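# Assemble two nebuliser sets and place them in the tray

## Task

Build two complete nebuliser sets and leave both lying in the square tray. In each set, the T-piece sits by its middle socket on the wide cone of the cup, a mouthpiece is in the T-piece's end socket, a corrugated tube is on its cone, and an oxygen tube is on the cup's narrow stem. Every joint must be pushed fully home.

## Robot and tools

Robot: two six-joint arms, left_arm and right_arm, each ending in a two-finger gripper. The bases sit at about (-0.034, +0.543, 0) m for left_arm and (-0.007, -0.502, 0) m for right_arm in the scene frame, each turned slightly about z. Scene frame: origin at table height midway between the arms, +z up, +x out over the table, left_arm toward +y. Camera left/right naming does not match these sides. A camera stand stands behind the arms.

Frames: every reported gripper position, orientation (quat_wxyz) and velocity is in that arm's own base frame. The table is described in the scene frame. Every motion offset you send is along the axes of that arm's current Hand target. Gripper axes: fingers point along +z and close along x. end_effector_position is the point between the pads; fingertips extend 17.5 mm further. A block of varying shape, up to 12 cm long, sticks out toward the gripper's -y and turns with it.

A row (shared by execute_actions and move): one list of 18 numbers covering both arms. Numbers 1-9 are left_arm: dx, dy, dz, rx, ry, rz, then gripper position, force_limit, speed. Numbers 10-18 are the same nine for right_arm. All lie in [-1, 1]. The six pose numbers are offsets, not poses: they count from the Hand target at the start of the action or move. A pose value of 1.0 equals 0.6 m of travel or 180 degrees; rx, ry, rz form a single rotation vector. Sending six zeros asks nothing new of that arm. Gripper numbers are absolute commands, not offsets. Position +1 opens fully (50 mm); the pads meet near -0.65; send -1 to grip. force_limit: -1 about 20 N per pad, 0 about 102 N, +1 about 185 N. speed: -1 20 mm/s, 0 85 mm/s, +1 150 mm/s. To leave a gripper unchanged, repeat its last three numbers; 0 is a real command.

execute_actions(actions, cameras): actions is a list of actions; each action is up to 15 rows, one per 1/30 s step, with the last row held to step 15. Every row counts from the action's start pose, not the previous row. An empty list returns images and the scene number. cameras: names from cam_head_left, cam_head_right, cam_high, cam_low, cam_left_wrist, cam_right_wrist, or ["all"], or [].

move(target, speed, blend, stop_force, zero, blocking, cameras): target is one 18-number row or a list of up to 15 rows; all rows are offsets from the same starting Hand targets. The path is a straight line with no obstacle avoidance. speed in m/s, 0.002 to 2 (default 0.25), rotation capped at twice that in rad/s; one value or one per target. blend in m rounds corners in a list (0 means stop at each). stop_force, 10 to 80 N, ends an arm's path when it feels that much push against its travel; it is unreliable for light contacts, when the gripper rotates, or near singular poses (arm stretched far, wrist straight, wrist above the first joint axis). Omit it when backing off a contact. zero (only with stop_force) resets the force baseline before the move. blocking=false returns after 0.5 s while the move continues; not allowed with stop_force. A move lasts at most 10 s.

wait(seconds): 0 to 3600, lets the scene run. stop(): brakes a running move. zoom_image(camera, region): region [x0, y0, x1, y1] in pixels of that camera's latest image (672x504 for all), at most 504 by 504. clear_fault(arm): clears a reported torque or force fault on left_arm or right_arm. finished_scene(scene): ends the current scene, given its number; irreversible, so call only when both sets are assembled and resting in the tray.

Results: each arm's Hand target (next offsets start here; the gripper often rests a little short of it), gripper pose and velocities, Joint positions, Joint torques, External joint torques, Flange force (along gripper axes, includes held weight, noisy), Tool commands, and per gripper object_status: 0 moving, 1 blocked while opening, 2 blocked while closing (a real grip), 3 reached target or pads met (usually empty). Opening in mm is about (250 - position_measured) x 0.202. A move adds a move: line with the ending (done, off_target, moving, held, fault) and limits such as paced or held. MOTOR HOT warns of overheating; an OVER-TEMPERATURE FAULT brakes that arm for 30-60 s or more.

Orientation commands are clipped to within 32 degrees of the measured one each step. Joint rate caps: waist and shoulder 2.09, elbow 3.14, wrist joints 3.93 rad/s. Elbow range -2.792 to 2.792 rad; other joints ±6.283.

Avoid: any contact between the two arms (fingers included, and never close one gripper on the other's fingers); pushing past a firm contact, since the arms are stiff and fault easily; forces of 144 N or joint contact torques over the limits (waist and shoulder 309, elbow 145, wrist joints 40.9 N m) cause a fault stop needing clear_fault. Fast moves lag, overshoot and hit harder. Paths passing near an arm's own base can whip the elbow around; route around it. Don't drop parts, release them while moving, or let anything leave the table. Keep objects centred between the pads. Long stretched holds heat motors. Loose parts may occasionally get nudged by outside pushes.

Each tool is called after "Emit:" as a command line: name --argument value for each argument, lists and objects as JSON in quotes; but a table of rows of numbers goes row by row, as --pt "numbers of a row", without its own name.

## Session

Emit:
execute_actions --actions '[]'

Scene clock: 0.00 s.
left_arm: end_effector_position=(+0.9892, -0.3148, +0.2580) position_measured=2 object_status=3 end_effector_quat_wxyz=(+0.443, -0.285, +0.835, +0.155) | right_arm: end_effector_position=(+0.5744, +0.0469, +0.3779) position_measured=3 object_status=3 end_effector_quat_wxyz=(+0.082, +0.074, +0.964, -0.242)
Joint positions: left_arm=[-0.563 0.708 1.236 1.078 1.089 3.005] | right_arm=[0.272 0.046 1.781 -0.531 1.36 -1.019]
Joint velocities: within noise
Joint torques (N m): no reading
External joint torques (N m): no reading
Flange force (N): no reading
Hand target: left_arm +0.9892, -0.3148, +0.2580; +0.443, -0.285, +0.835, +0.155 | right_arm +0.5744, +0.0469, +0.3779; +0.082, +0.074, +0.964, -0.242
Tool commands: left_gripper/position=+1.0 left_gripper/force_limit=+1.0 left_gripper/speed=+1.0 right_gripper/position=+1.0 right_gripper/force_limit=+1.0 right_gripper/speed=+1.0

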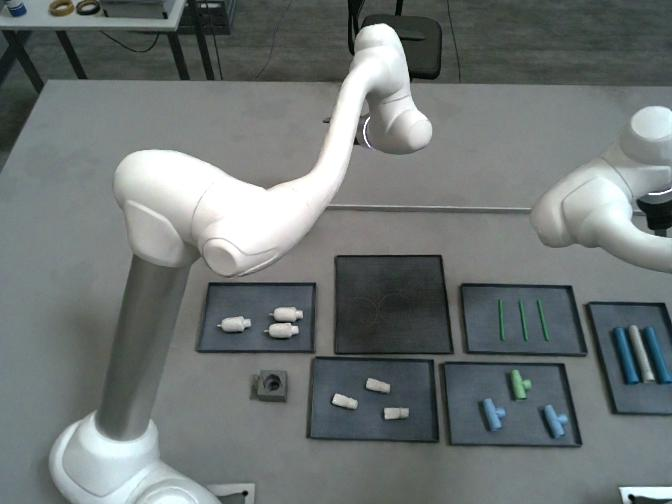

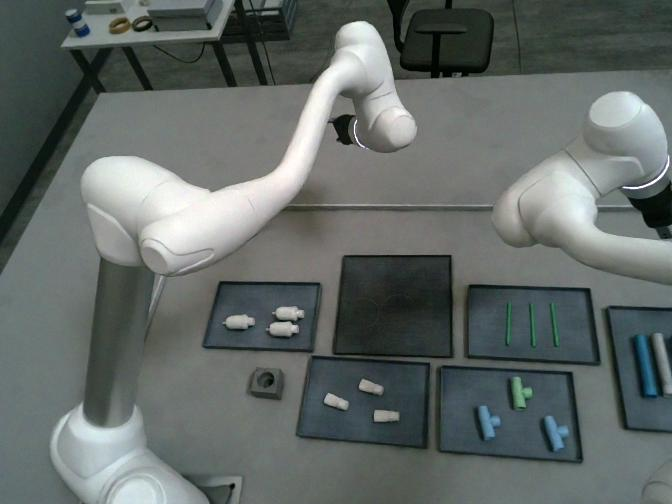

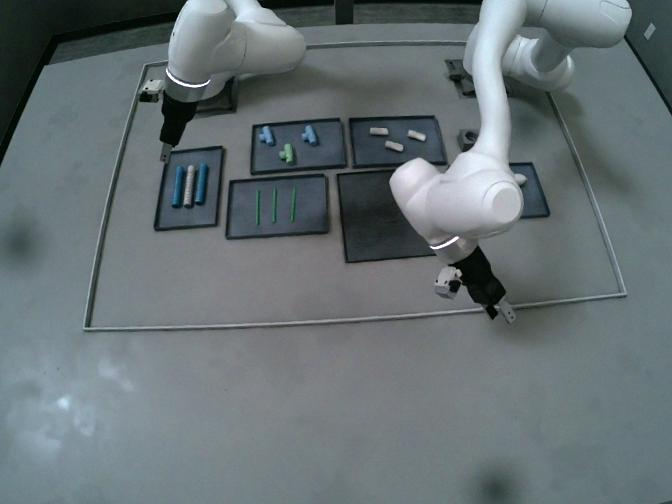

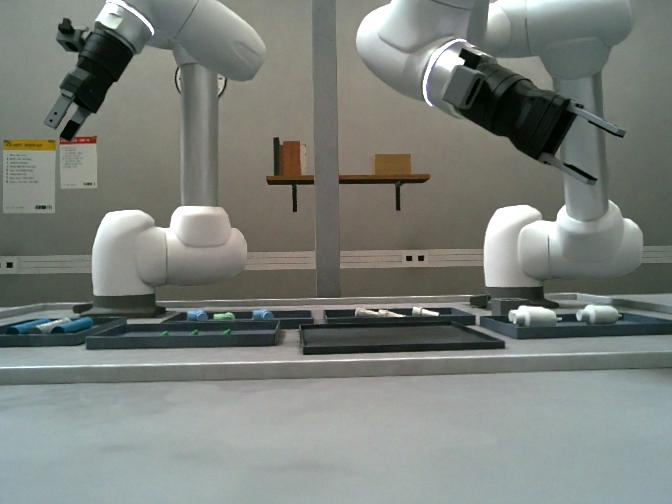

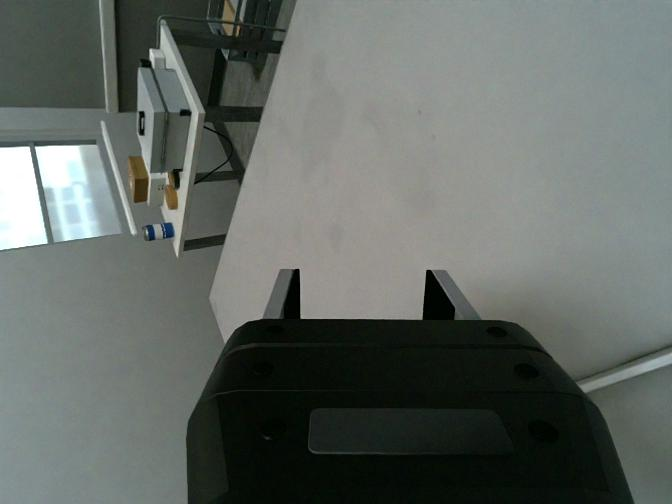

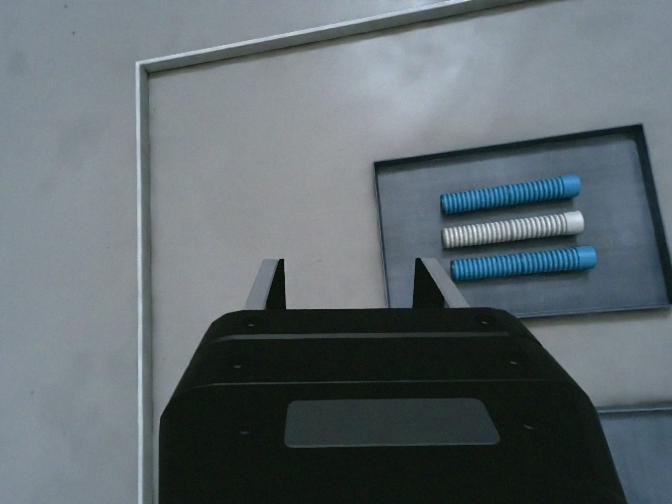

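Emit:
zoom_image --camera "cam_head_left" --region '[190, 240, 460, 450]'

Emit:
zoom_image --camera "cam_head_left" --region '[440, 260, 672, 450]'

Emit:
zoom_image --camera "cam_head_right" --region '[190, 240, 460, 450]'

Emit:
zoom_image --camera "cam_high" --region '[140, 90, 400, 290]'

Emit:
zoom_image --camera "cam_low" --region '[300, 270, 672, 370]'

Scaled by 1.867 from the camera's image (finer frame: 960x720).

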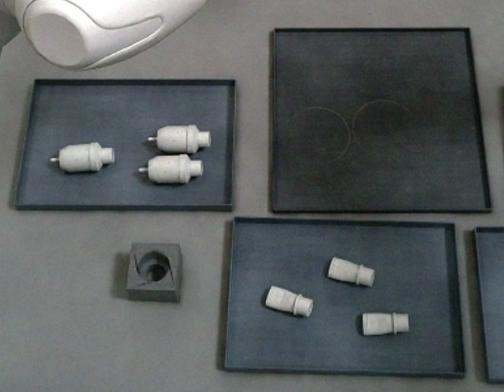

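Scaled by 2.172 from the camera's image (finer frame: 960x720).

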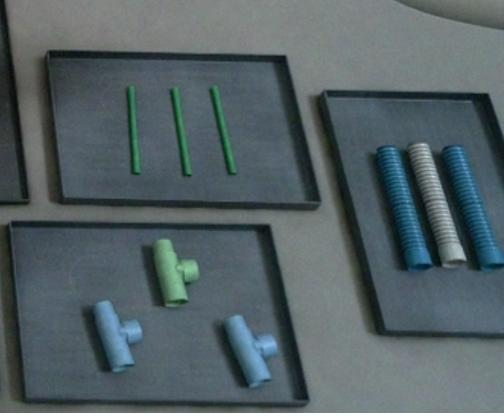

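Scaled by 1.867 from the camera's image (finer frame: 960x720).

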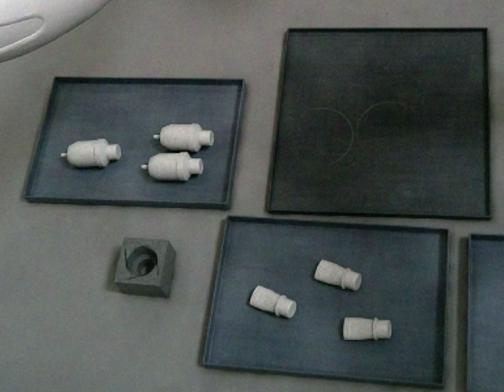

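Scaled by 1.938 from the camera's image (finer frame: 960x720).

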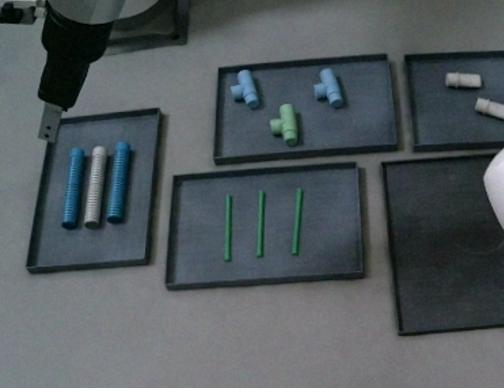

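Scaled by 1.355 from the camera's image (finer frame: 960x720).

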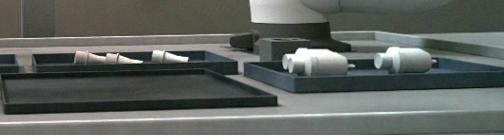

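Emit:
move --target '[0.263,0.638,-0.808,-0.377,0.132,-0.711,1,1,1,0.358,0.1,-0.17,-0.156,0.0527,-0.0476,1,1,1]' --speed 0.35 --cameras '["all"]'

Scene clock: 36.83 s.
left_arm: end_effector_position=(+0.3678, -0.3144, +0.4003) position_measured=2 object_status=3 end_effector_quat_wxyz=(+0.000, +1.000, +0.000, +0.000) | right_arm: end_effector_position=(+0.3634, +0.1703, +0.3974) position_measured=3 object_status=3 end_effector_quat_wxyz=(+0.001, +0.000, +1.000, +0.000)
Joint positions: left_arm=[-0.779 -0.115 1.825 0.001 1.431 0.793] | right_arm=[0.353 -0.254 1.941 -0.001 1.454 -1.217]
Joint torques (N m): left_arm=[1.63 -34.11 -43.24 4.54 -0.4 -0.19] | right_arm=[-2.14 -15.28 -42.11 4.09 0.14 0.05]
External joint torques (N m): left_arm=[-1.59 3.73 0.53 -0.22 0.43 0.19] | right_arm=[1.98 -1.33 -1.34 0.19 -0.13 -0.05]
Flange force (N): left_arm=[2.0 5.5 0.9] | right_arm=[2.2 4.3 -2.2]
Hand target: left_arm +0.3678, -0.3144, +0.4003; +0.000, +1.000, +0.000, +0.000 | right_arm +0.3634, +0.1703, +0.3974; +0.001, +0.000, +1.000, +0.000
Off the commanded pose: left_arm 0.000 m, 0 deg | right_arm 0.000 m, 0 deg.
move: done

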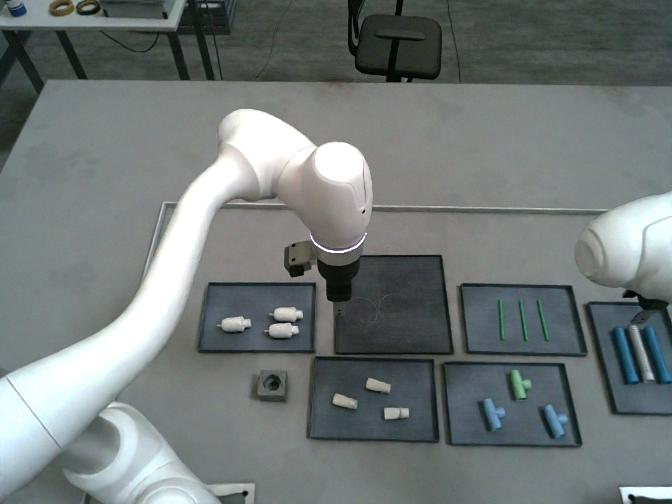

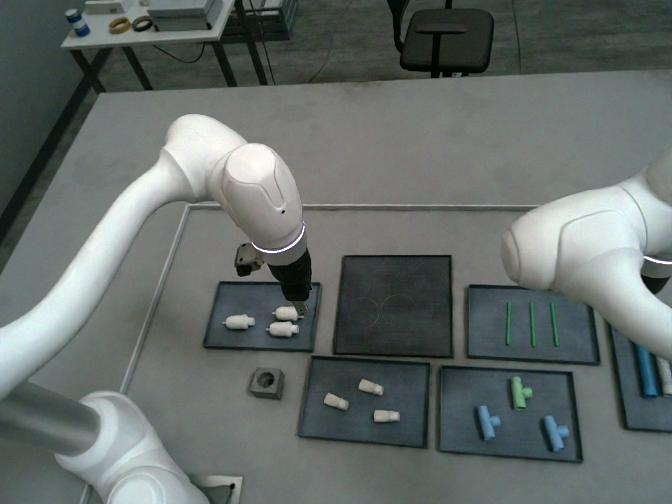

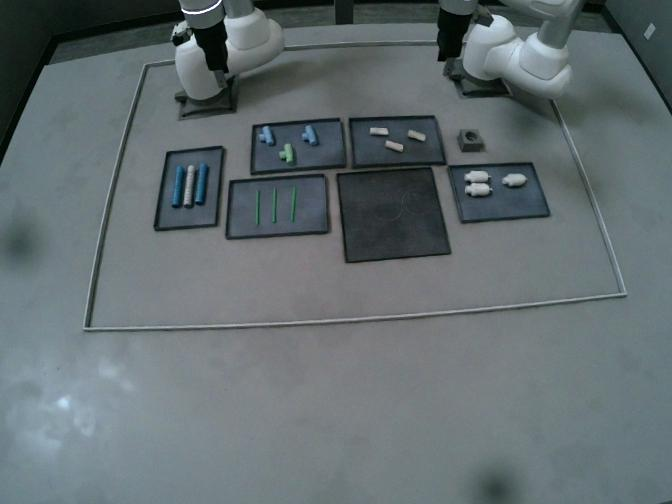

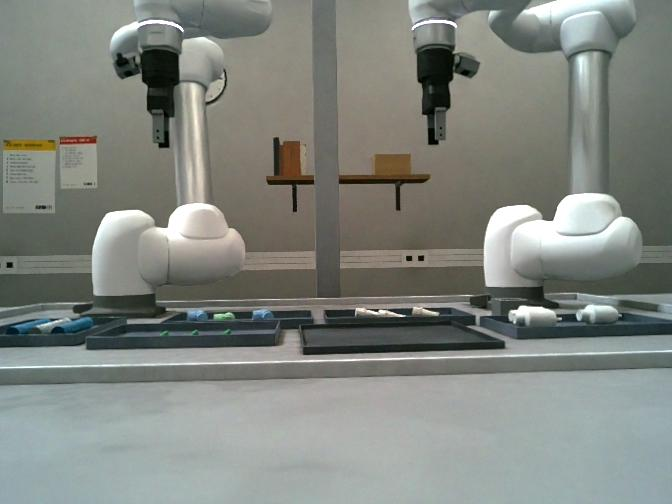

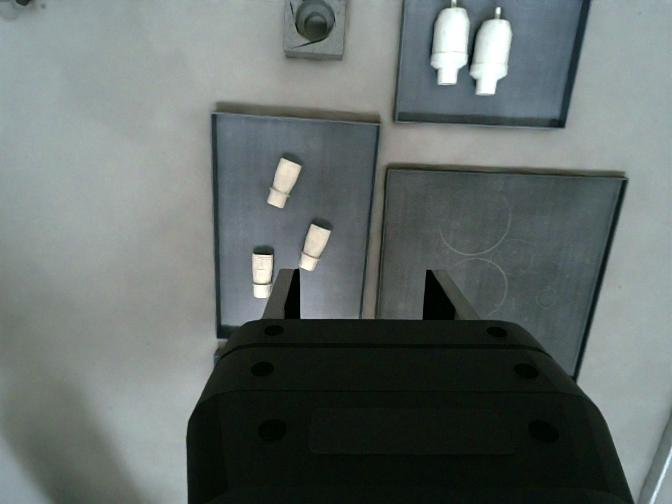

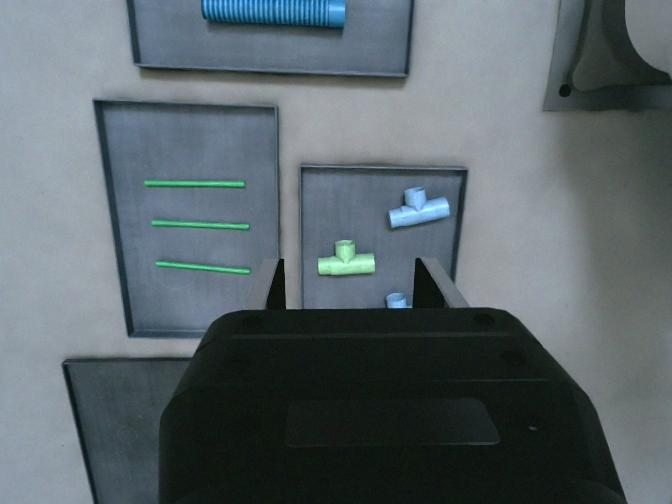

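Emit:
zoom_image --camera "cam_right_wrist" --region '[90, 160, 490, 340]'

Emit:
zoom_image --camera "cam_left_wrist" --region '[200, 0, 600, 320]'

Emit:
zoom_image --camera "cam_head_left" --region '[190, 270, 430, 450]'

Emit:
zoom_image --camera "cam_head_left" --region '[450, 270, 672, 450]'

Scaled by 1.260 from the camera's image (finer frame: 960x720).

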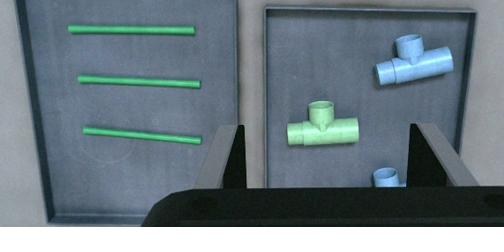

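Scaled by 1.260 from the camera's image (finer frame: 960x720).

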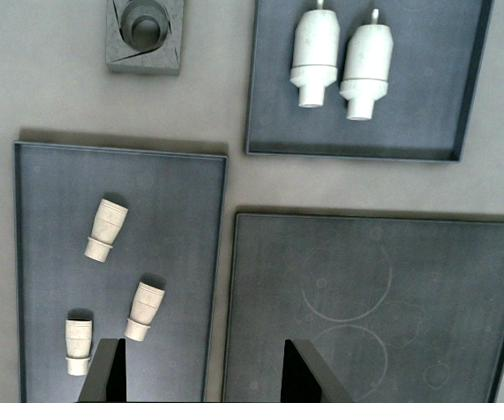

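Scaled by 2.100 from the camera's image (finer frame: 960x720).

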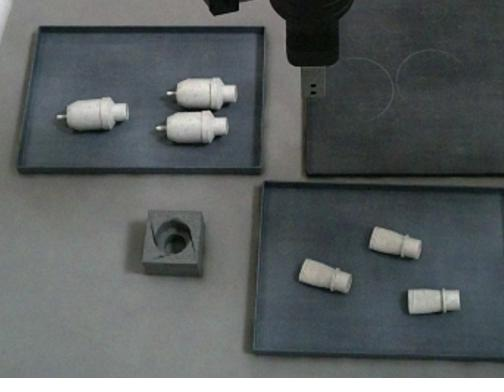

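Scaled by 2.270 from the camera's image (finer frame: 960x720).

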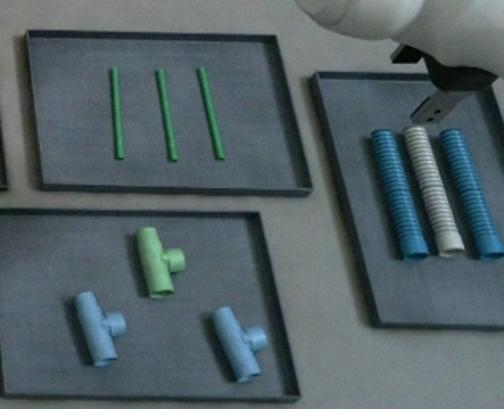

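Emit:
move --target '[0.1,-0.2,0.1667,0,0,0,1,1,1,0,-0.05,0.25,0,0,0,1,1,1]' --cameras '["cam_left_wrist","cam_right_wrist"]'

Scene clock: 103.87 s.
left_arm: end_effector_position=(+0.4279, -0.1945, +0.3004) position_measured=2 object_status=3 end_effector_quat_wxyz=(+0.000, +1.000, +0.000, +0.000) | right_arm: end_effector_position=(+0.3635, +0.1402, +0.2474) position_measured=3 object_status=3 end_effector_quat_wxyz=(+0.001, +0.000, +1.000, -0.001) end_effector_velocity=(-0.001, +0.001, +0.000) end_effector_angular_velocity=(+0.004, +0.002, -0.002)
Joint positions: left_arm=[-0.5 -0.099 1.995 0.001 1.245 1.071] | right_arm=[0.28 -0.203 2.182 -0.001 1.162 -1.289]
Joint velocities: left_arm=[within noise] | right_arm=[0.001 0 0.001 0.005 0 0.001]
Joint torques (N m): left_arm=[2 -32.65 -41.49 4.39 -0.38 -0.08] | right_arm=[-2.42 -17.04 -38.97 3.69 0.15 0.03]
External joint torques (N m): left_arm=[-2.05 2.3 0.51 -0.25 0.4 0.08] | right_arm=[2.32 -1.35 -1.2 0.28 -0.15 -0.03]
Flange force (N): left_arm=[0.8 4.9 1.2] | right_arm=[2.3 5.4 -2.4]
Hand target: left_arm +0.4279, -0.1944, +0.3004; +0.000, +1.000, +0.000, +0.000 | right_arm +0.3635, +0.1402, +0.2474; +0.001, +0.000, +1.000, +0.000
Off the commanded pose: left_arm 0.000 m, 0 deg | right_arm 0.000 m, 0 deg.
move: done

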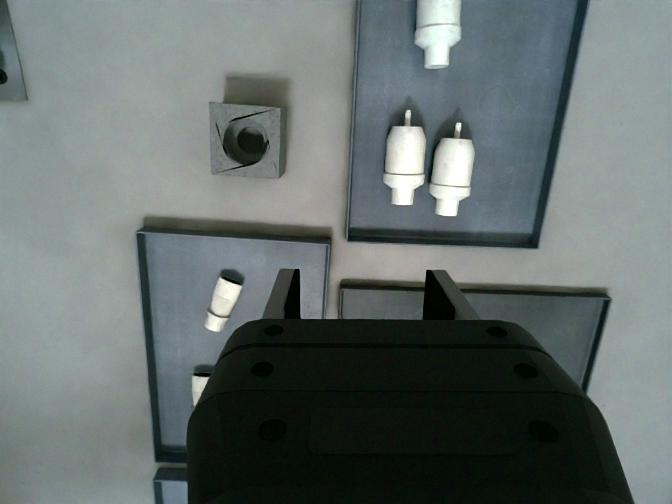

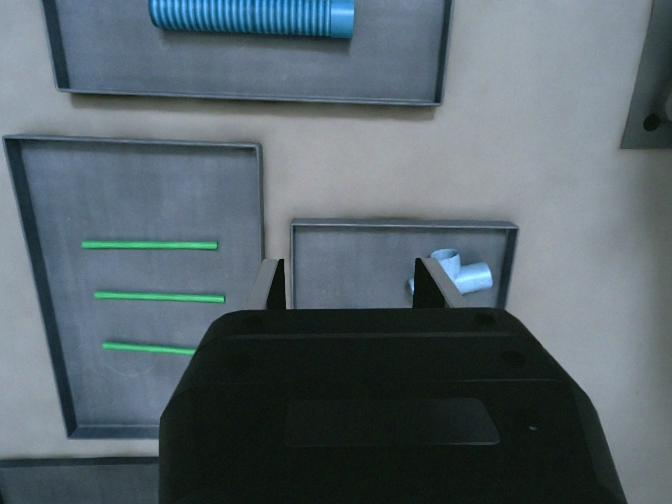

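Emit:
move --target '[0.14,-0.267,0.167,0,0,0,1,-0.5,1,-0.261,0.085,0.212,0,0,0.5,1,-0.5,1]' --cameras '["cam_left_wrist","cam_right_wrist"]'

Scene clock: 172.07 s.
left_arm: end_effector_position=(+0.5121, -0.0343, +0.2003) position_measured=2 object_status=3 end_effector_quat_wxyz=(+0.000, +1.000, +0.000, +0.000) | right_arm: end_effector_position=(+0.5203, +0.1910, +0.1203) position_measured=3 object_status=3 end_effector_quat_wxyz=(+0.001, +0.707, +0.707, +0.000)
Joint positions: left_arm=[-0.134 0.046 2.051 0 1.043 1.437] | right_arm=[0.29 0.191 2.058 -0.001 0.892 0.292]
Joint torques (N m): left_arm=[1.74 -44.4 -37.79 4.04 -0.42 -0.18] | right_arm=[-2.34 -52.98 -33 3.28 0.2 0.03]
External joint torques (N m): left_arm=[-1.96 2.32 0.3 -0.25 0.42 0.18] | right_arm=[2.01 -1.35 -1.1 0.14 -0.15 -0.03]
Flange force (N): left_arm=[2.7 3.7 1.6] | right_arm=[3.4 -1.0 -2.2]
Hand target: left_arm +0.5122, -0.0343, +0.2003; +0.000, +1.000, +0.000, +0.000 | right_arm +0.5203, +0.1910, +0.1203; +0.001, +0.707, +0.707, +0.000
Off the commanded pose: left_arm 0.000 m, 0 deg | right_arm 0.000 m, 0 deg.
move: done

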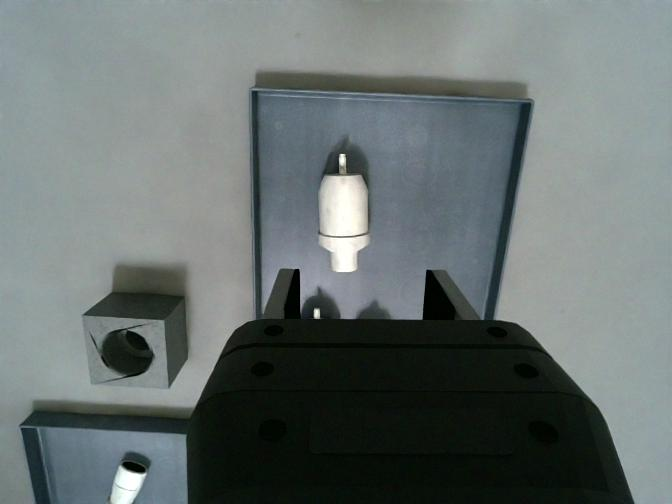

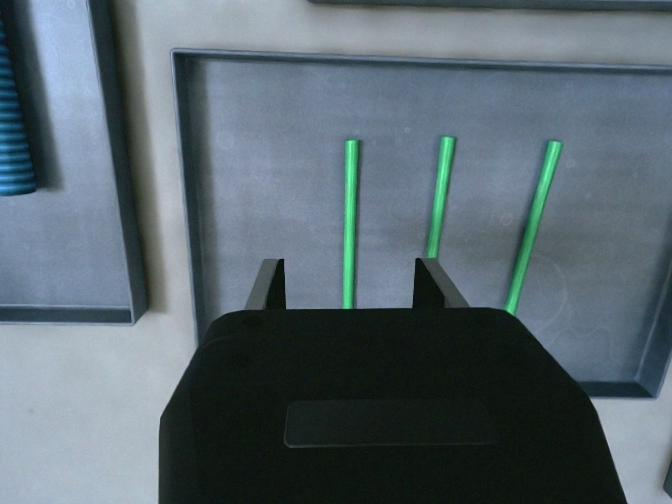

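Emit:
move --target '[-0.006,0,0.242,0,0,0,1,-0.5,1,0.0057,-0.022,0.117,0,0,0,1,-0.5,1]' --cameras '["cam_left_wrist","cam_right_wrist"]'

Emit:
move --target '[0,0,0.05,0,0,0,1,-0.5,1,0,0,0.05,0,0,0,1,-0.5,1]' --speed 0.02 --stop_force 10 --cameras '["cam_left_wrist","cam_right_wrist"]'

Scene clock: 186.07 s.
left_arm: end_effector_position=(+0.5086, -0.0343, +0.0551) position_measured=2 object_status=3 end_effector_quat_wxyz=(+0.000, +1.000, +0.000, +0.000) | right_arm: end_effector_position=(+0.5072, +0.1944, +0.0501) position_measured=3 object_status=3 end_effector_quat_wxyz=(+0.001, +0.707, +0.707, +0.000)
Joint positions: left_arm=[-0.135 0.214 2.188 0.001 0.739 1.436] | right_arm=[0.303 0.265 2.13 -0.002 0.746 0.305]
Joint torques (N m): left_arm=[1.74 -53.56 -29.41 3.24 -0.45 -0.13] | right_arm=[-2.1 -56.46 -28.83 2.81 0.21 0.03]
External joint torques (N m): left_arm=[-1.94 2.16 0.2 -0.28 0.45 0.13] | right_arm=[1.95 -1.35 -1.01 0.18 -0.17 -0.03]
Flange force (N): left_arm=[2.3 3.7 2.3] | right_arm=[3.4 -1.0 -2.2]
Hand target: left_arm +0.5086, -0.0342, +0.0551; +0.000, +1.000, +0.000, +0.000 | right_arm +0.5072, +0.1944, +0.0501; +0.001, +0.707, +0.707, +0.000
Off the commanded pose: left_arm 0.000 m, 0 deg | right_arm 0.000 m, 0 deg.
move: done

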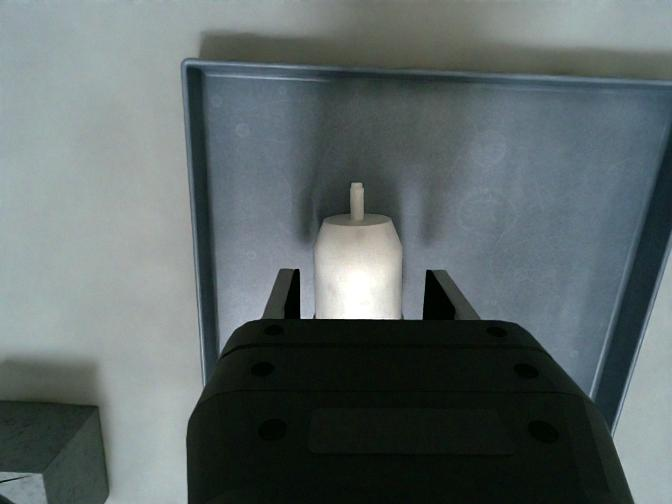

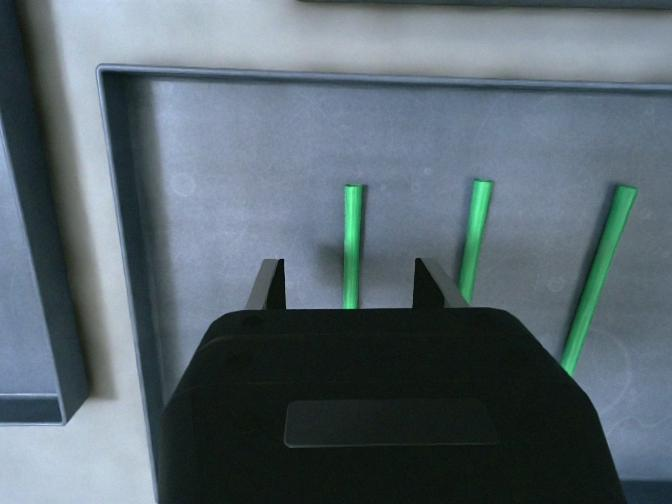

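Scene clock: 188.20 s.
left_arm: end_effector_position=(+0.5087, -0.0342, +0.0251) position_measured=2 object_status=3 end_effector_quat_wxyz=(+0.000, +1.000, +0.000, +0.000) | right_arm: end_effector_position=(+0.5072, +0.1944, +0.0205) position_measured=3 object_status=3 end_effector_quat_wxyz=(+0.001, +0.707, +0.707, +0.000)
Joint positions: left_arm=[-0.135 0.259 2.207 0.001 0.675 1.436] | right_arm=[0.303 0.307 2.148 -0.002 0.686 0.305]
Joint torques (N m): left_arm=[1.6 -56.15 -27.26 3.02 -0.44 -0.12] | right_arm=[-2.85 -26.81 -15.28 2.41 -3.96 0.11]
External joint torques (N m): left_arm=[-1.61 2.28 0.23 -0.28 0.44 0.12] | right_arm=[2.73 -32.68 -12.39 0.37 4 -0.11]
Flange force (N): left_arm=[2.3 3.1 2.8] | right_arm=[-0.5 -14.6 -63.6]
Hand target: left_arm +0.5087, -0.0342, +0.0251; +0.000, +1.000, +0.000, +0.000 | right_arm +0.5072, +0.1944, +0.0205; +0.001, +0.707, +0.707, +0.000
Off the commanded pose: left_arm 0.000 m, 0 deg | right_arm 0.000 m, 0 deg.
move: contact (right_arm)

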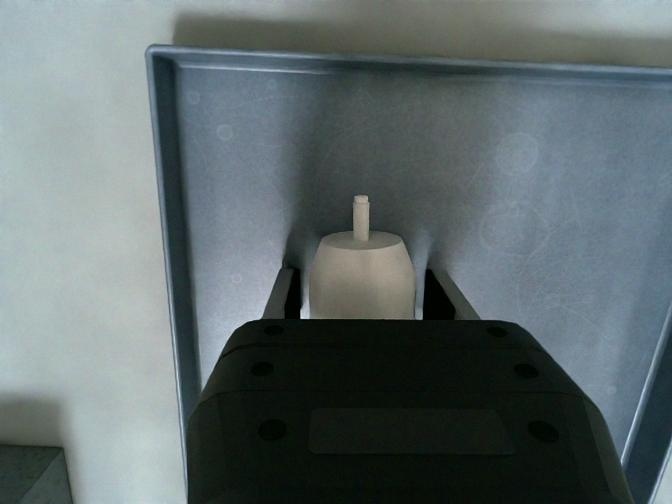

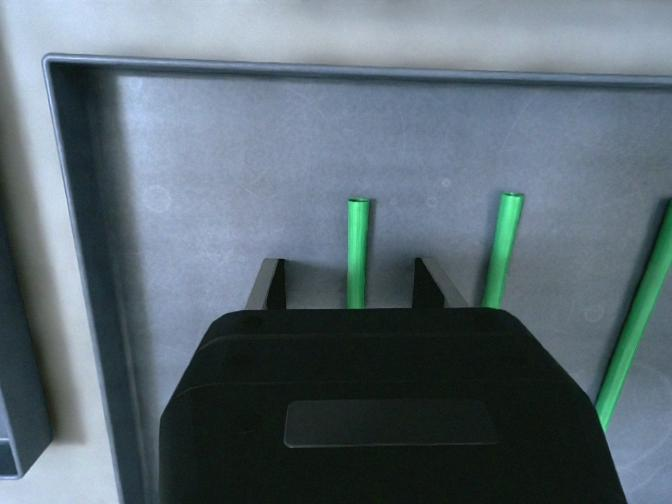

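Emit:
move --target '[0,0,0,0,0,0,1,-0.5,1,0,0,-0.0045,0,0,0,1,-0.5,1]'

Emit:
execute_actions --actions '[[[0,0,0,0,0,0,-1,-0.5,-0.5,0,0,0,0,0,0,-1,-0.5,-0.5]],[[0,0,0,0,0,0,-1,-0.5,-0.5,0,0,0,0,0,0,-1,-0.5,-0.5]]]' --cameras '["cam_left_wrist","cam_right_wrist"]'

Scene clock: 192.33 s.
left_arm: end_effector_position=(+0.5087, -0.0342, +0.0251) position_measured=2 object_status=3 end_effector_quat_wxyz=(+0.000, +1.000, +0.000, +0.000) | right_arm: end_effector_position=(+0.5072, +0.1943, +0.0232) position_measured=3 object_status=3 end_effector_quat_wxyz=(+0.001, +0.707, +0.707, +0.000)
Joint positions: left_arm=[-0.135 0.259 2.207 0.001 0.675 1.436] | right_arm=[0.303 0.304 2.146 -0.002 0.691 0.305]
Joint torques (N m): left_arm=[1.76 -56.22 -27.13 3.06 -0.44 -0.14] | right_arm=[-2.2 -58.55 -26.96 2.61 0.22 0.04]
External joint torques (N m): left_arm=[-1.96 2.32 0.07 -0.33 0.44 0.14] | right_arm=[1.87 -0.66 -0.9 0.19 -0.18 -0.04]
Flange force (N): left_arm=[2.5 3.7 2.7] | right_arm=[3.5 -0.3 -1.1]
Hand target: left_arm +0.5087, -0.0342, +0.0251; +0.000, +1.000, +0.000, +0.000 | right_arm +0.5072, +0.1944, +0.0232; +0.001, +0.707, +0.707, +0.000
Off the commanded pose: left_arm 0.000 m, 0 deg | right_arm 0.000 m, 0 deg.
move: done

Scene clock: 193.53 s.
left_arm: end_effector_position=(+0.5087, -0.0342, +0.0251) position_measured=66 object_status=2 end_effector_quat_wxyz=(+0.000, +1.000, +0.000, +0.000) | right_arm: end_effector_position=(+0.5072, +0.1943, +0.0232) position_measured=225 object_status=2 end_effector_quat_wxyz=(+0.001, +0.707, +0.707, +0.000)
Joint positions: left_arm=[-0.135 0.259 2.207 0.001 0.675 1.436] | right_arm=[0.303 0.303 2.146 -0.002 0.691 0.305]
Joint torques (N m): left_arm=[1.56 -56.2 -27.29 3.01 -0.4 -0.14] | right_arm=[-2.32 -58.31 -27.02 2.61 0.24 0.02]
External joint torques (N m): left_arm=[-1.72 2.49 0.16 -0.27 0.4 0.14] | right_arm=[2.39 -1.49 -0.92 0.19 -0.2 -0.02]
External joint torques at the end of the 1st action: left_arm=[-1.6 2.39 0.06 -0.3 0.41 0.12] | right_arm=[1.78 -0.72 -0.74 0.2 -0.17 -0.04]
Flange force (N): left_arm=[2.6 3.3 3.1] | right_arm=[4.1 -1.5 -2.3]
Flange force at the end of the 1st action (N): left_arm=[2.7 3.1 2.9] | right_arm=[3.2 -0.6 -1.1]
Hand target: left_arm +0.5087, -0.0342, +0.0251; +0.000, +1.000, +0.000, +0.000 | right_arm +0.5072, +0.1944, +0.0232; +0.001, +0.707, +0.707, +0.000
Off the commanded pose: left_arm 0.000 m, 0 deg | right_arm 0.000 m, 0 deg.

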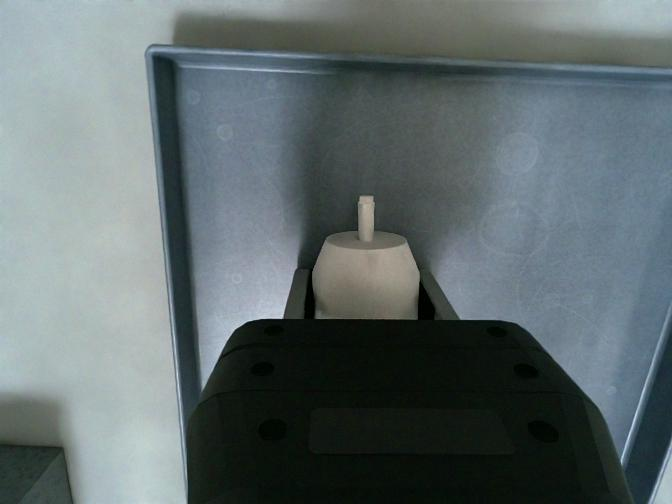

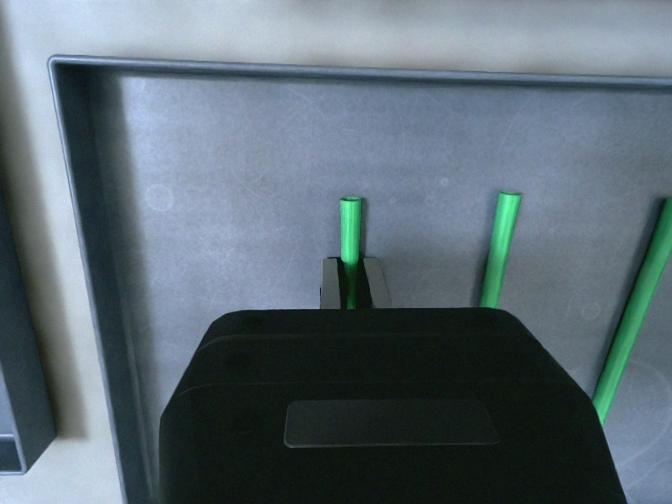

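Emit:
execute_actions --actions '[[[0,0,0,0,0,0,1,-0.5,-0.5,0,0,-0.1,0,0,0,-1,-0.5,-0.5]]]'

Emit:
move --pt "0 0 -0.1 0 0 0 1 -0.5 -0.5 0 0 -0.1 0 0 0 -1 -0.5 -0.5" --pt "0 0 -0.1 0 0 0.5 1 -0.5 -0.5 0.2 -0.02 -0.217 0 0 -0.25 -1 -0.5 -0.5" --pt "0 0 -0.1 0 0 1 1 -0.5 -0.5 0.376 -0.044 -0.217 0 0 -0.509 -1 -0.5 -0.5" --blend '[0.01,0.01,0]' --speed 0.4 --cameras '["all"]'

Scene clock: 214.60 s.
left_arm: end_effector_position=(+0.5087, -0.0342, +0.0251) position_measured=3 object_status=3 end_effector_quat_wxyz=(+0.000, +1.000, +0.000, +0.000) | right_arm: end_effector_position=(+0.5072, +0.1944, +0.0832) position_measured=225 object_status=2 end_effector_quat_wxyz=(+0.001, +0.707, +0.707, +0.000)
Joint positions: left_arm=[-0.135 0.259 2.207 0.001 0.675 1.436] | right_arm=[0.303 0.22 2.107 -0.001 0.813 0.305]
Joint torques (N m): left_arm=[1.53 -56.26 -27.21 3.01 -0.41 -0.13] | right_arm=[-2.25 -53.89 -30.9 2.94 0.19 0.04]
External joint torques (N m): left_arm=[-1.78 2.51 0.07 -0.26 0.41 0.13] | right_arm=[2.07 -0.78 -0.93 0.24 -0.16 -0.04]
Flange force (N): left_arm=[2.8 3.4 3.1] | right_arm=[3.8 -0.6 -1.4]
Hand target: left_arm +0.5087, -0.0342, +0.0251; +0.000, +1.000, +0.000, +0.000 | right_arm +0.5072, +0.1944, +0.0832; +0.001, +0.707, +0.707, +0.000
Off the commanded pose: left_arm 0.000 m, 0 deg | right_arm 0.000 m, 0 deg.

Scene clock: 219.23 s.
left_arm: end_effector_position=(+0.5085, -0.0342, +0.0851) position_measured=3 object_status=3 end_effector_quat_wxyz=(+0.000, +0.000, +1.000, +0.000) | right_arm: end_effector_position=(+0.4808, +0.4201, +0.2132) position_measured=225 object_status=2 end_effector_quat_wxyz=(+0.001, -0.014, +1.000, +0.000)
Joint positions: left_arm=[-0.135 0.171 2.166 0.001 0.804 4.578] | right_arm=[0.665 0.226 1.814 -0.002 1.101 -0.933]
Joint torques (N m): left_arm=[1.84 -51.07 -31.01 3.33 -0.47 -0.17] | right_arm=[-2.04 -61.8 -37.83 3.78 0.19 0.05]
External joint torques (N m): left_arm=[-2.02 2.01 -0.37 -0.24 0.43 0.17] | right_arm=[2.13 -1.16 -1.14 0.07 -0.16 -0.05]
Flange force (N): left_arm=[-3.1 -3.8 1.5] | right_arm=[1.6 2.9 -1.8]
Hand target: left_arm +0.5086, -0.0342, +0.0851; +0.000, +0.000, +1.000, +0.000 | right_arm +0.4808, +0.4201, +0.2132; +0.001, -0.014, +1.000, +0.000
Off the commanded pose: left_arm 0.000 m, 0 deg | right_arm 0.000 m, 0 deg.
move: done

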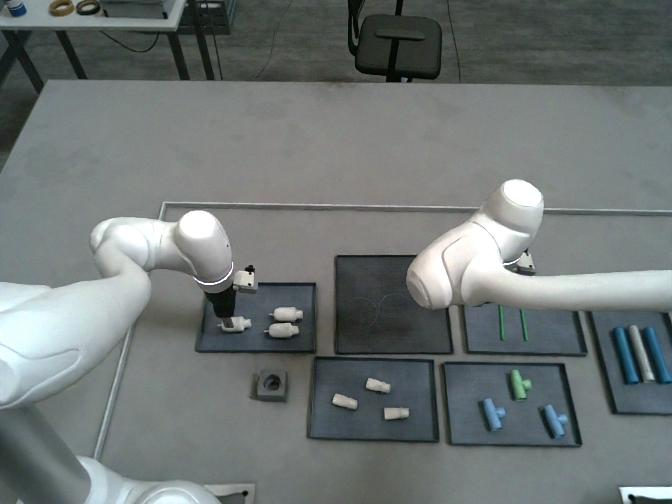

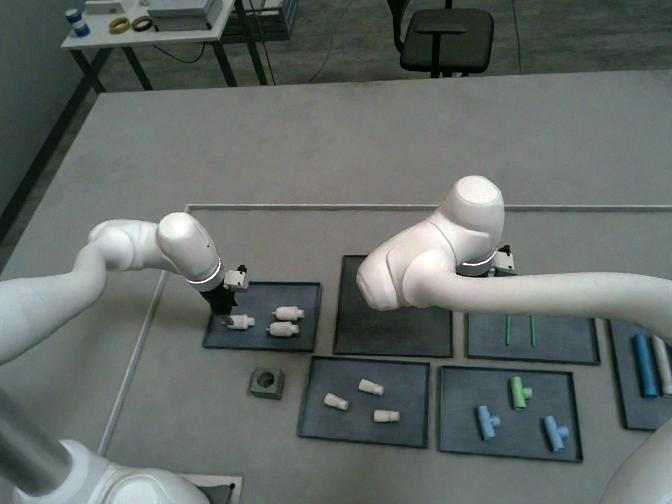

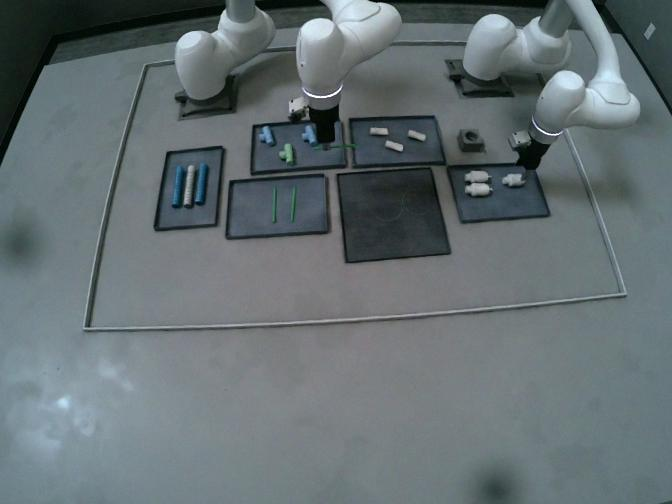

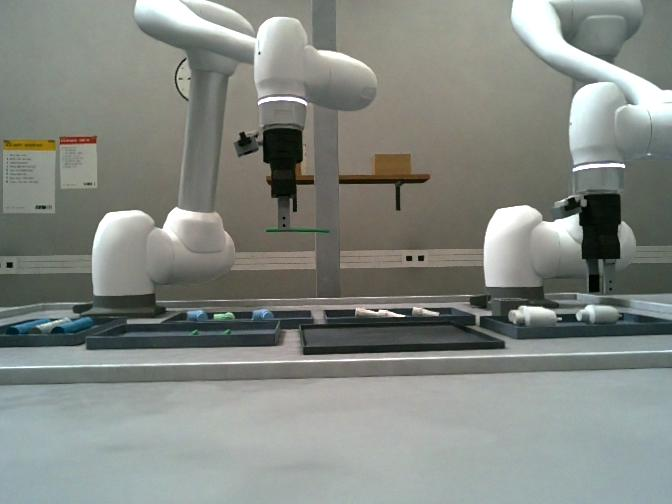

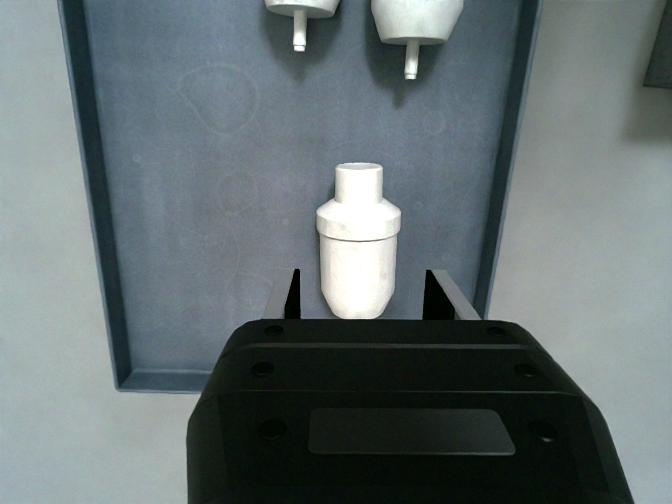

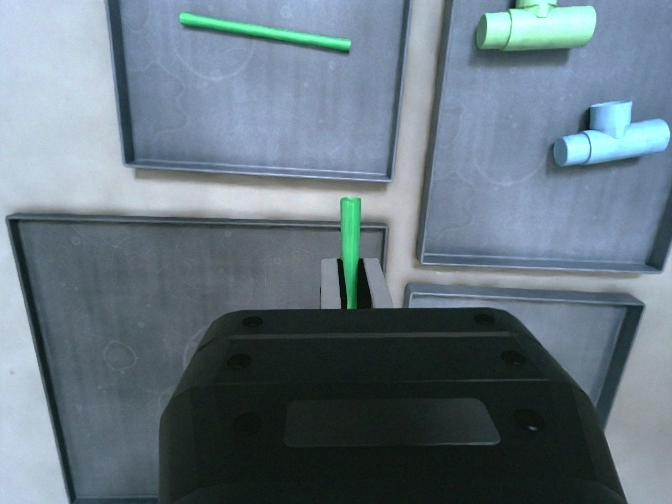

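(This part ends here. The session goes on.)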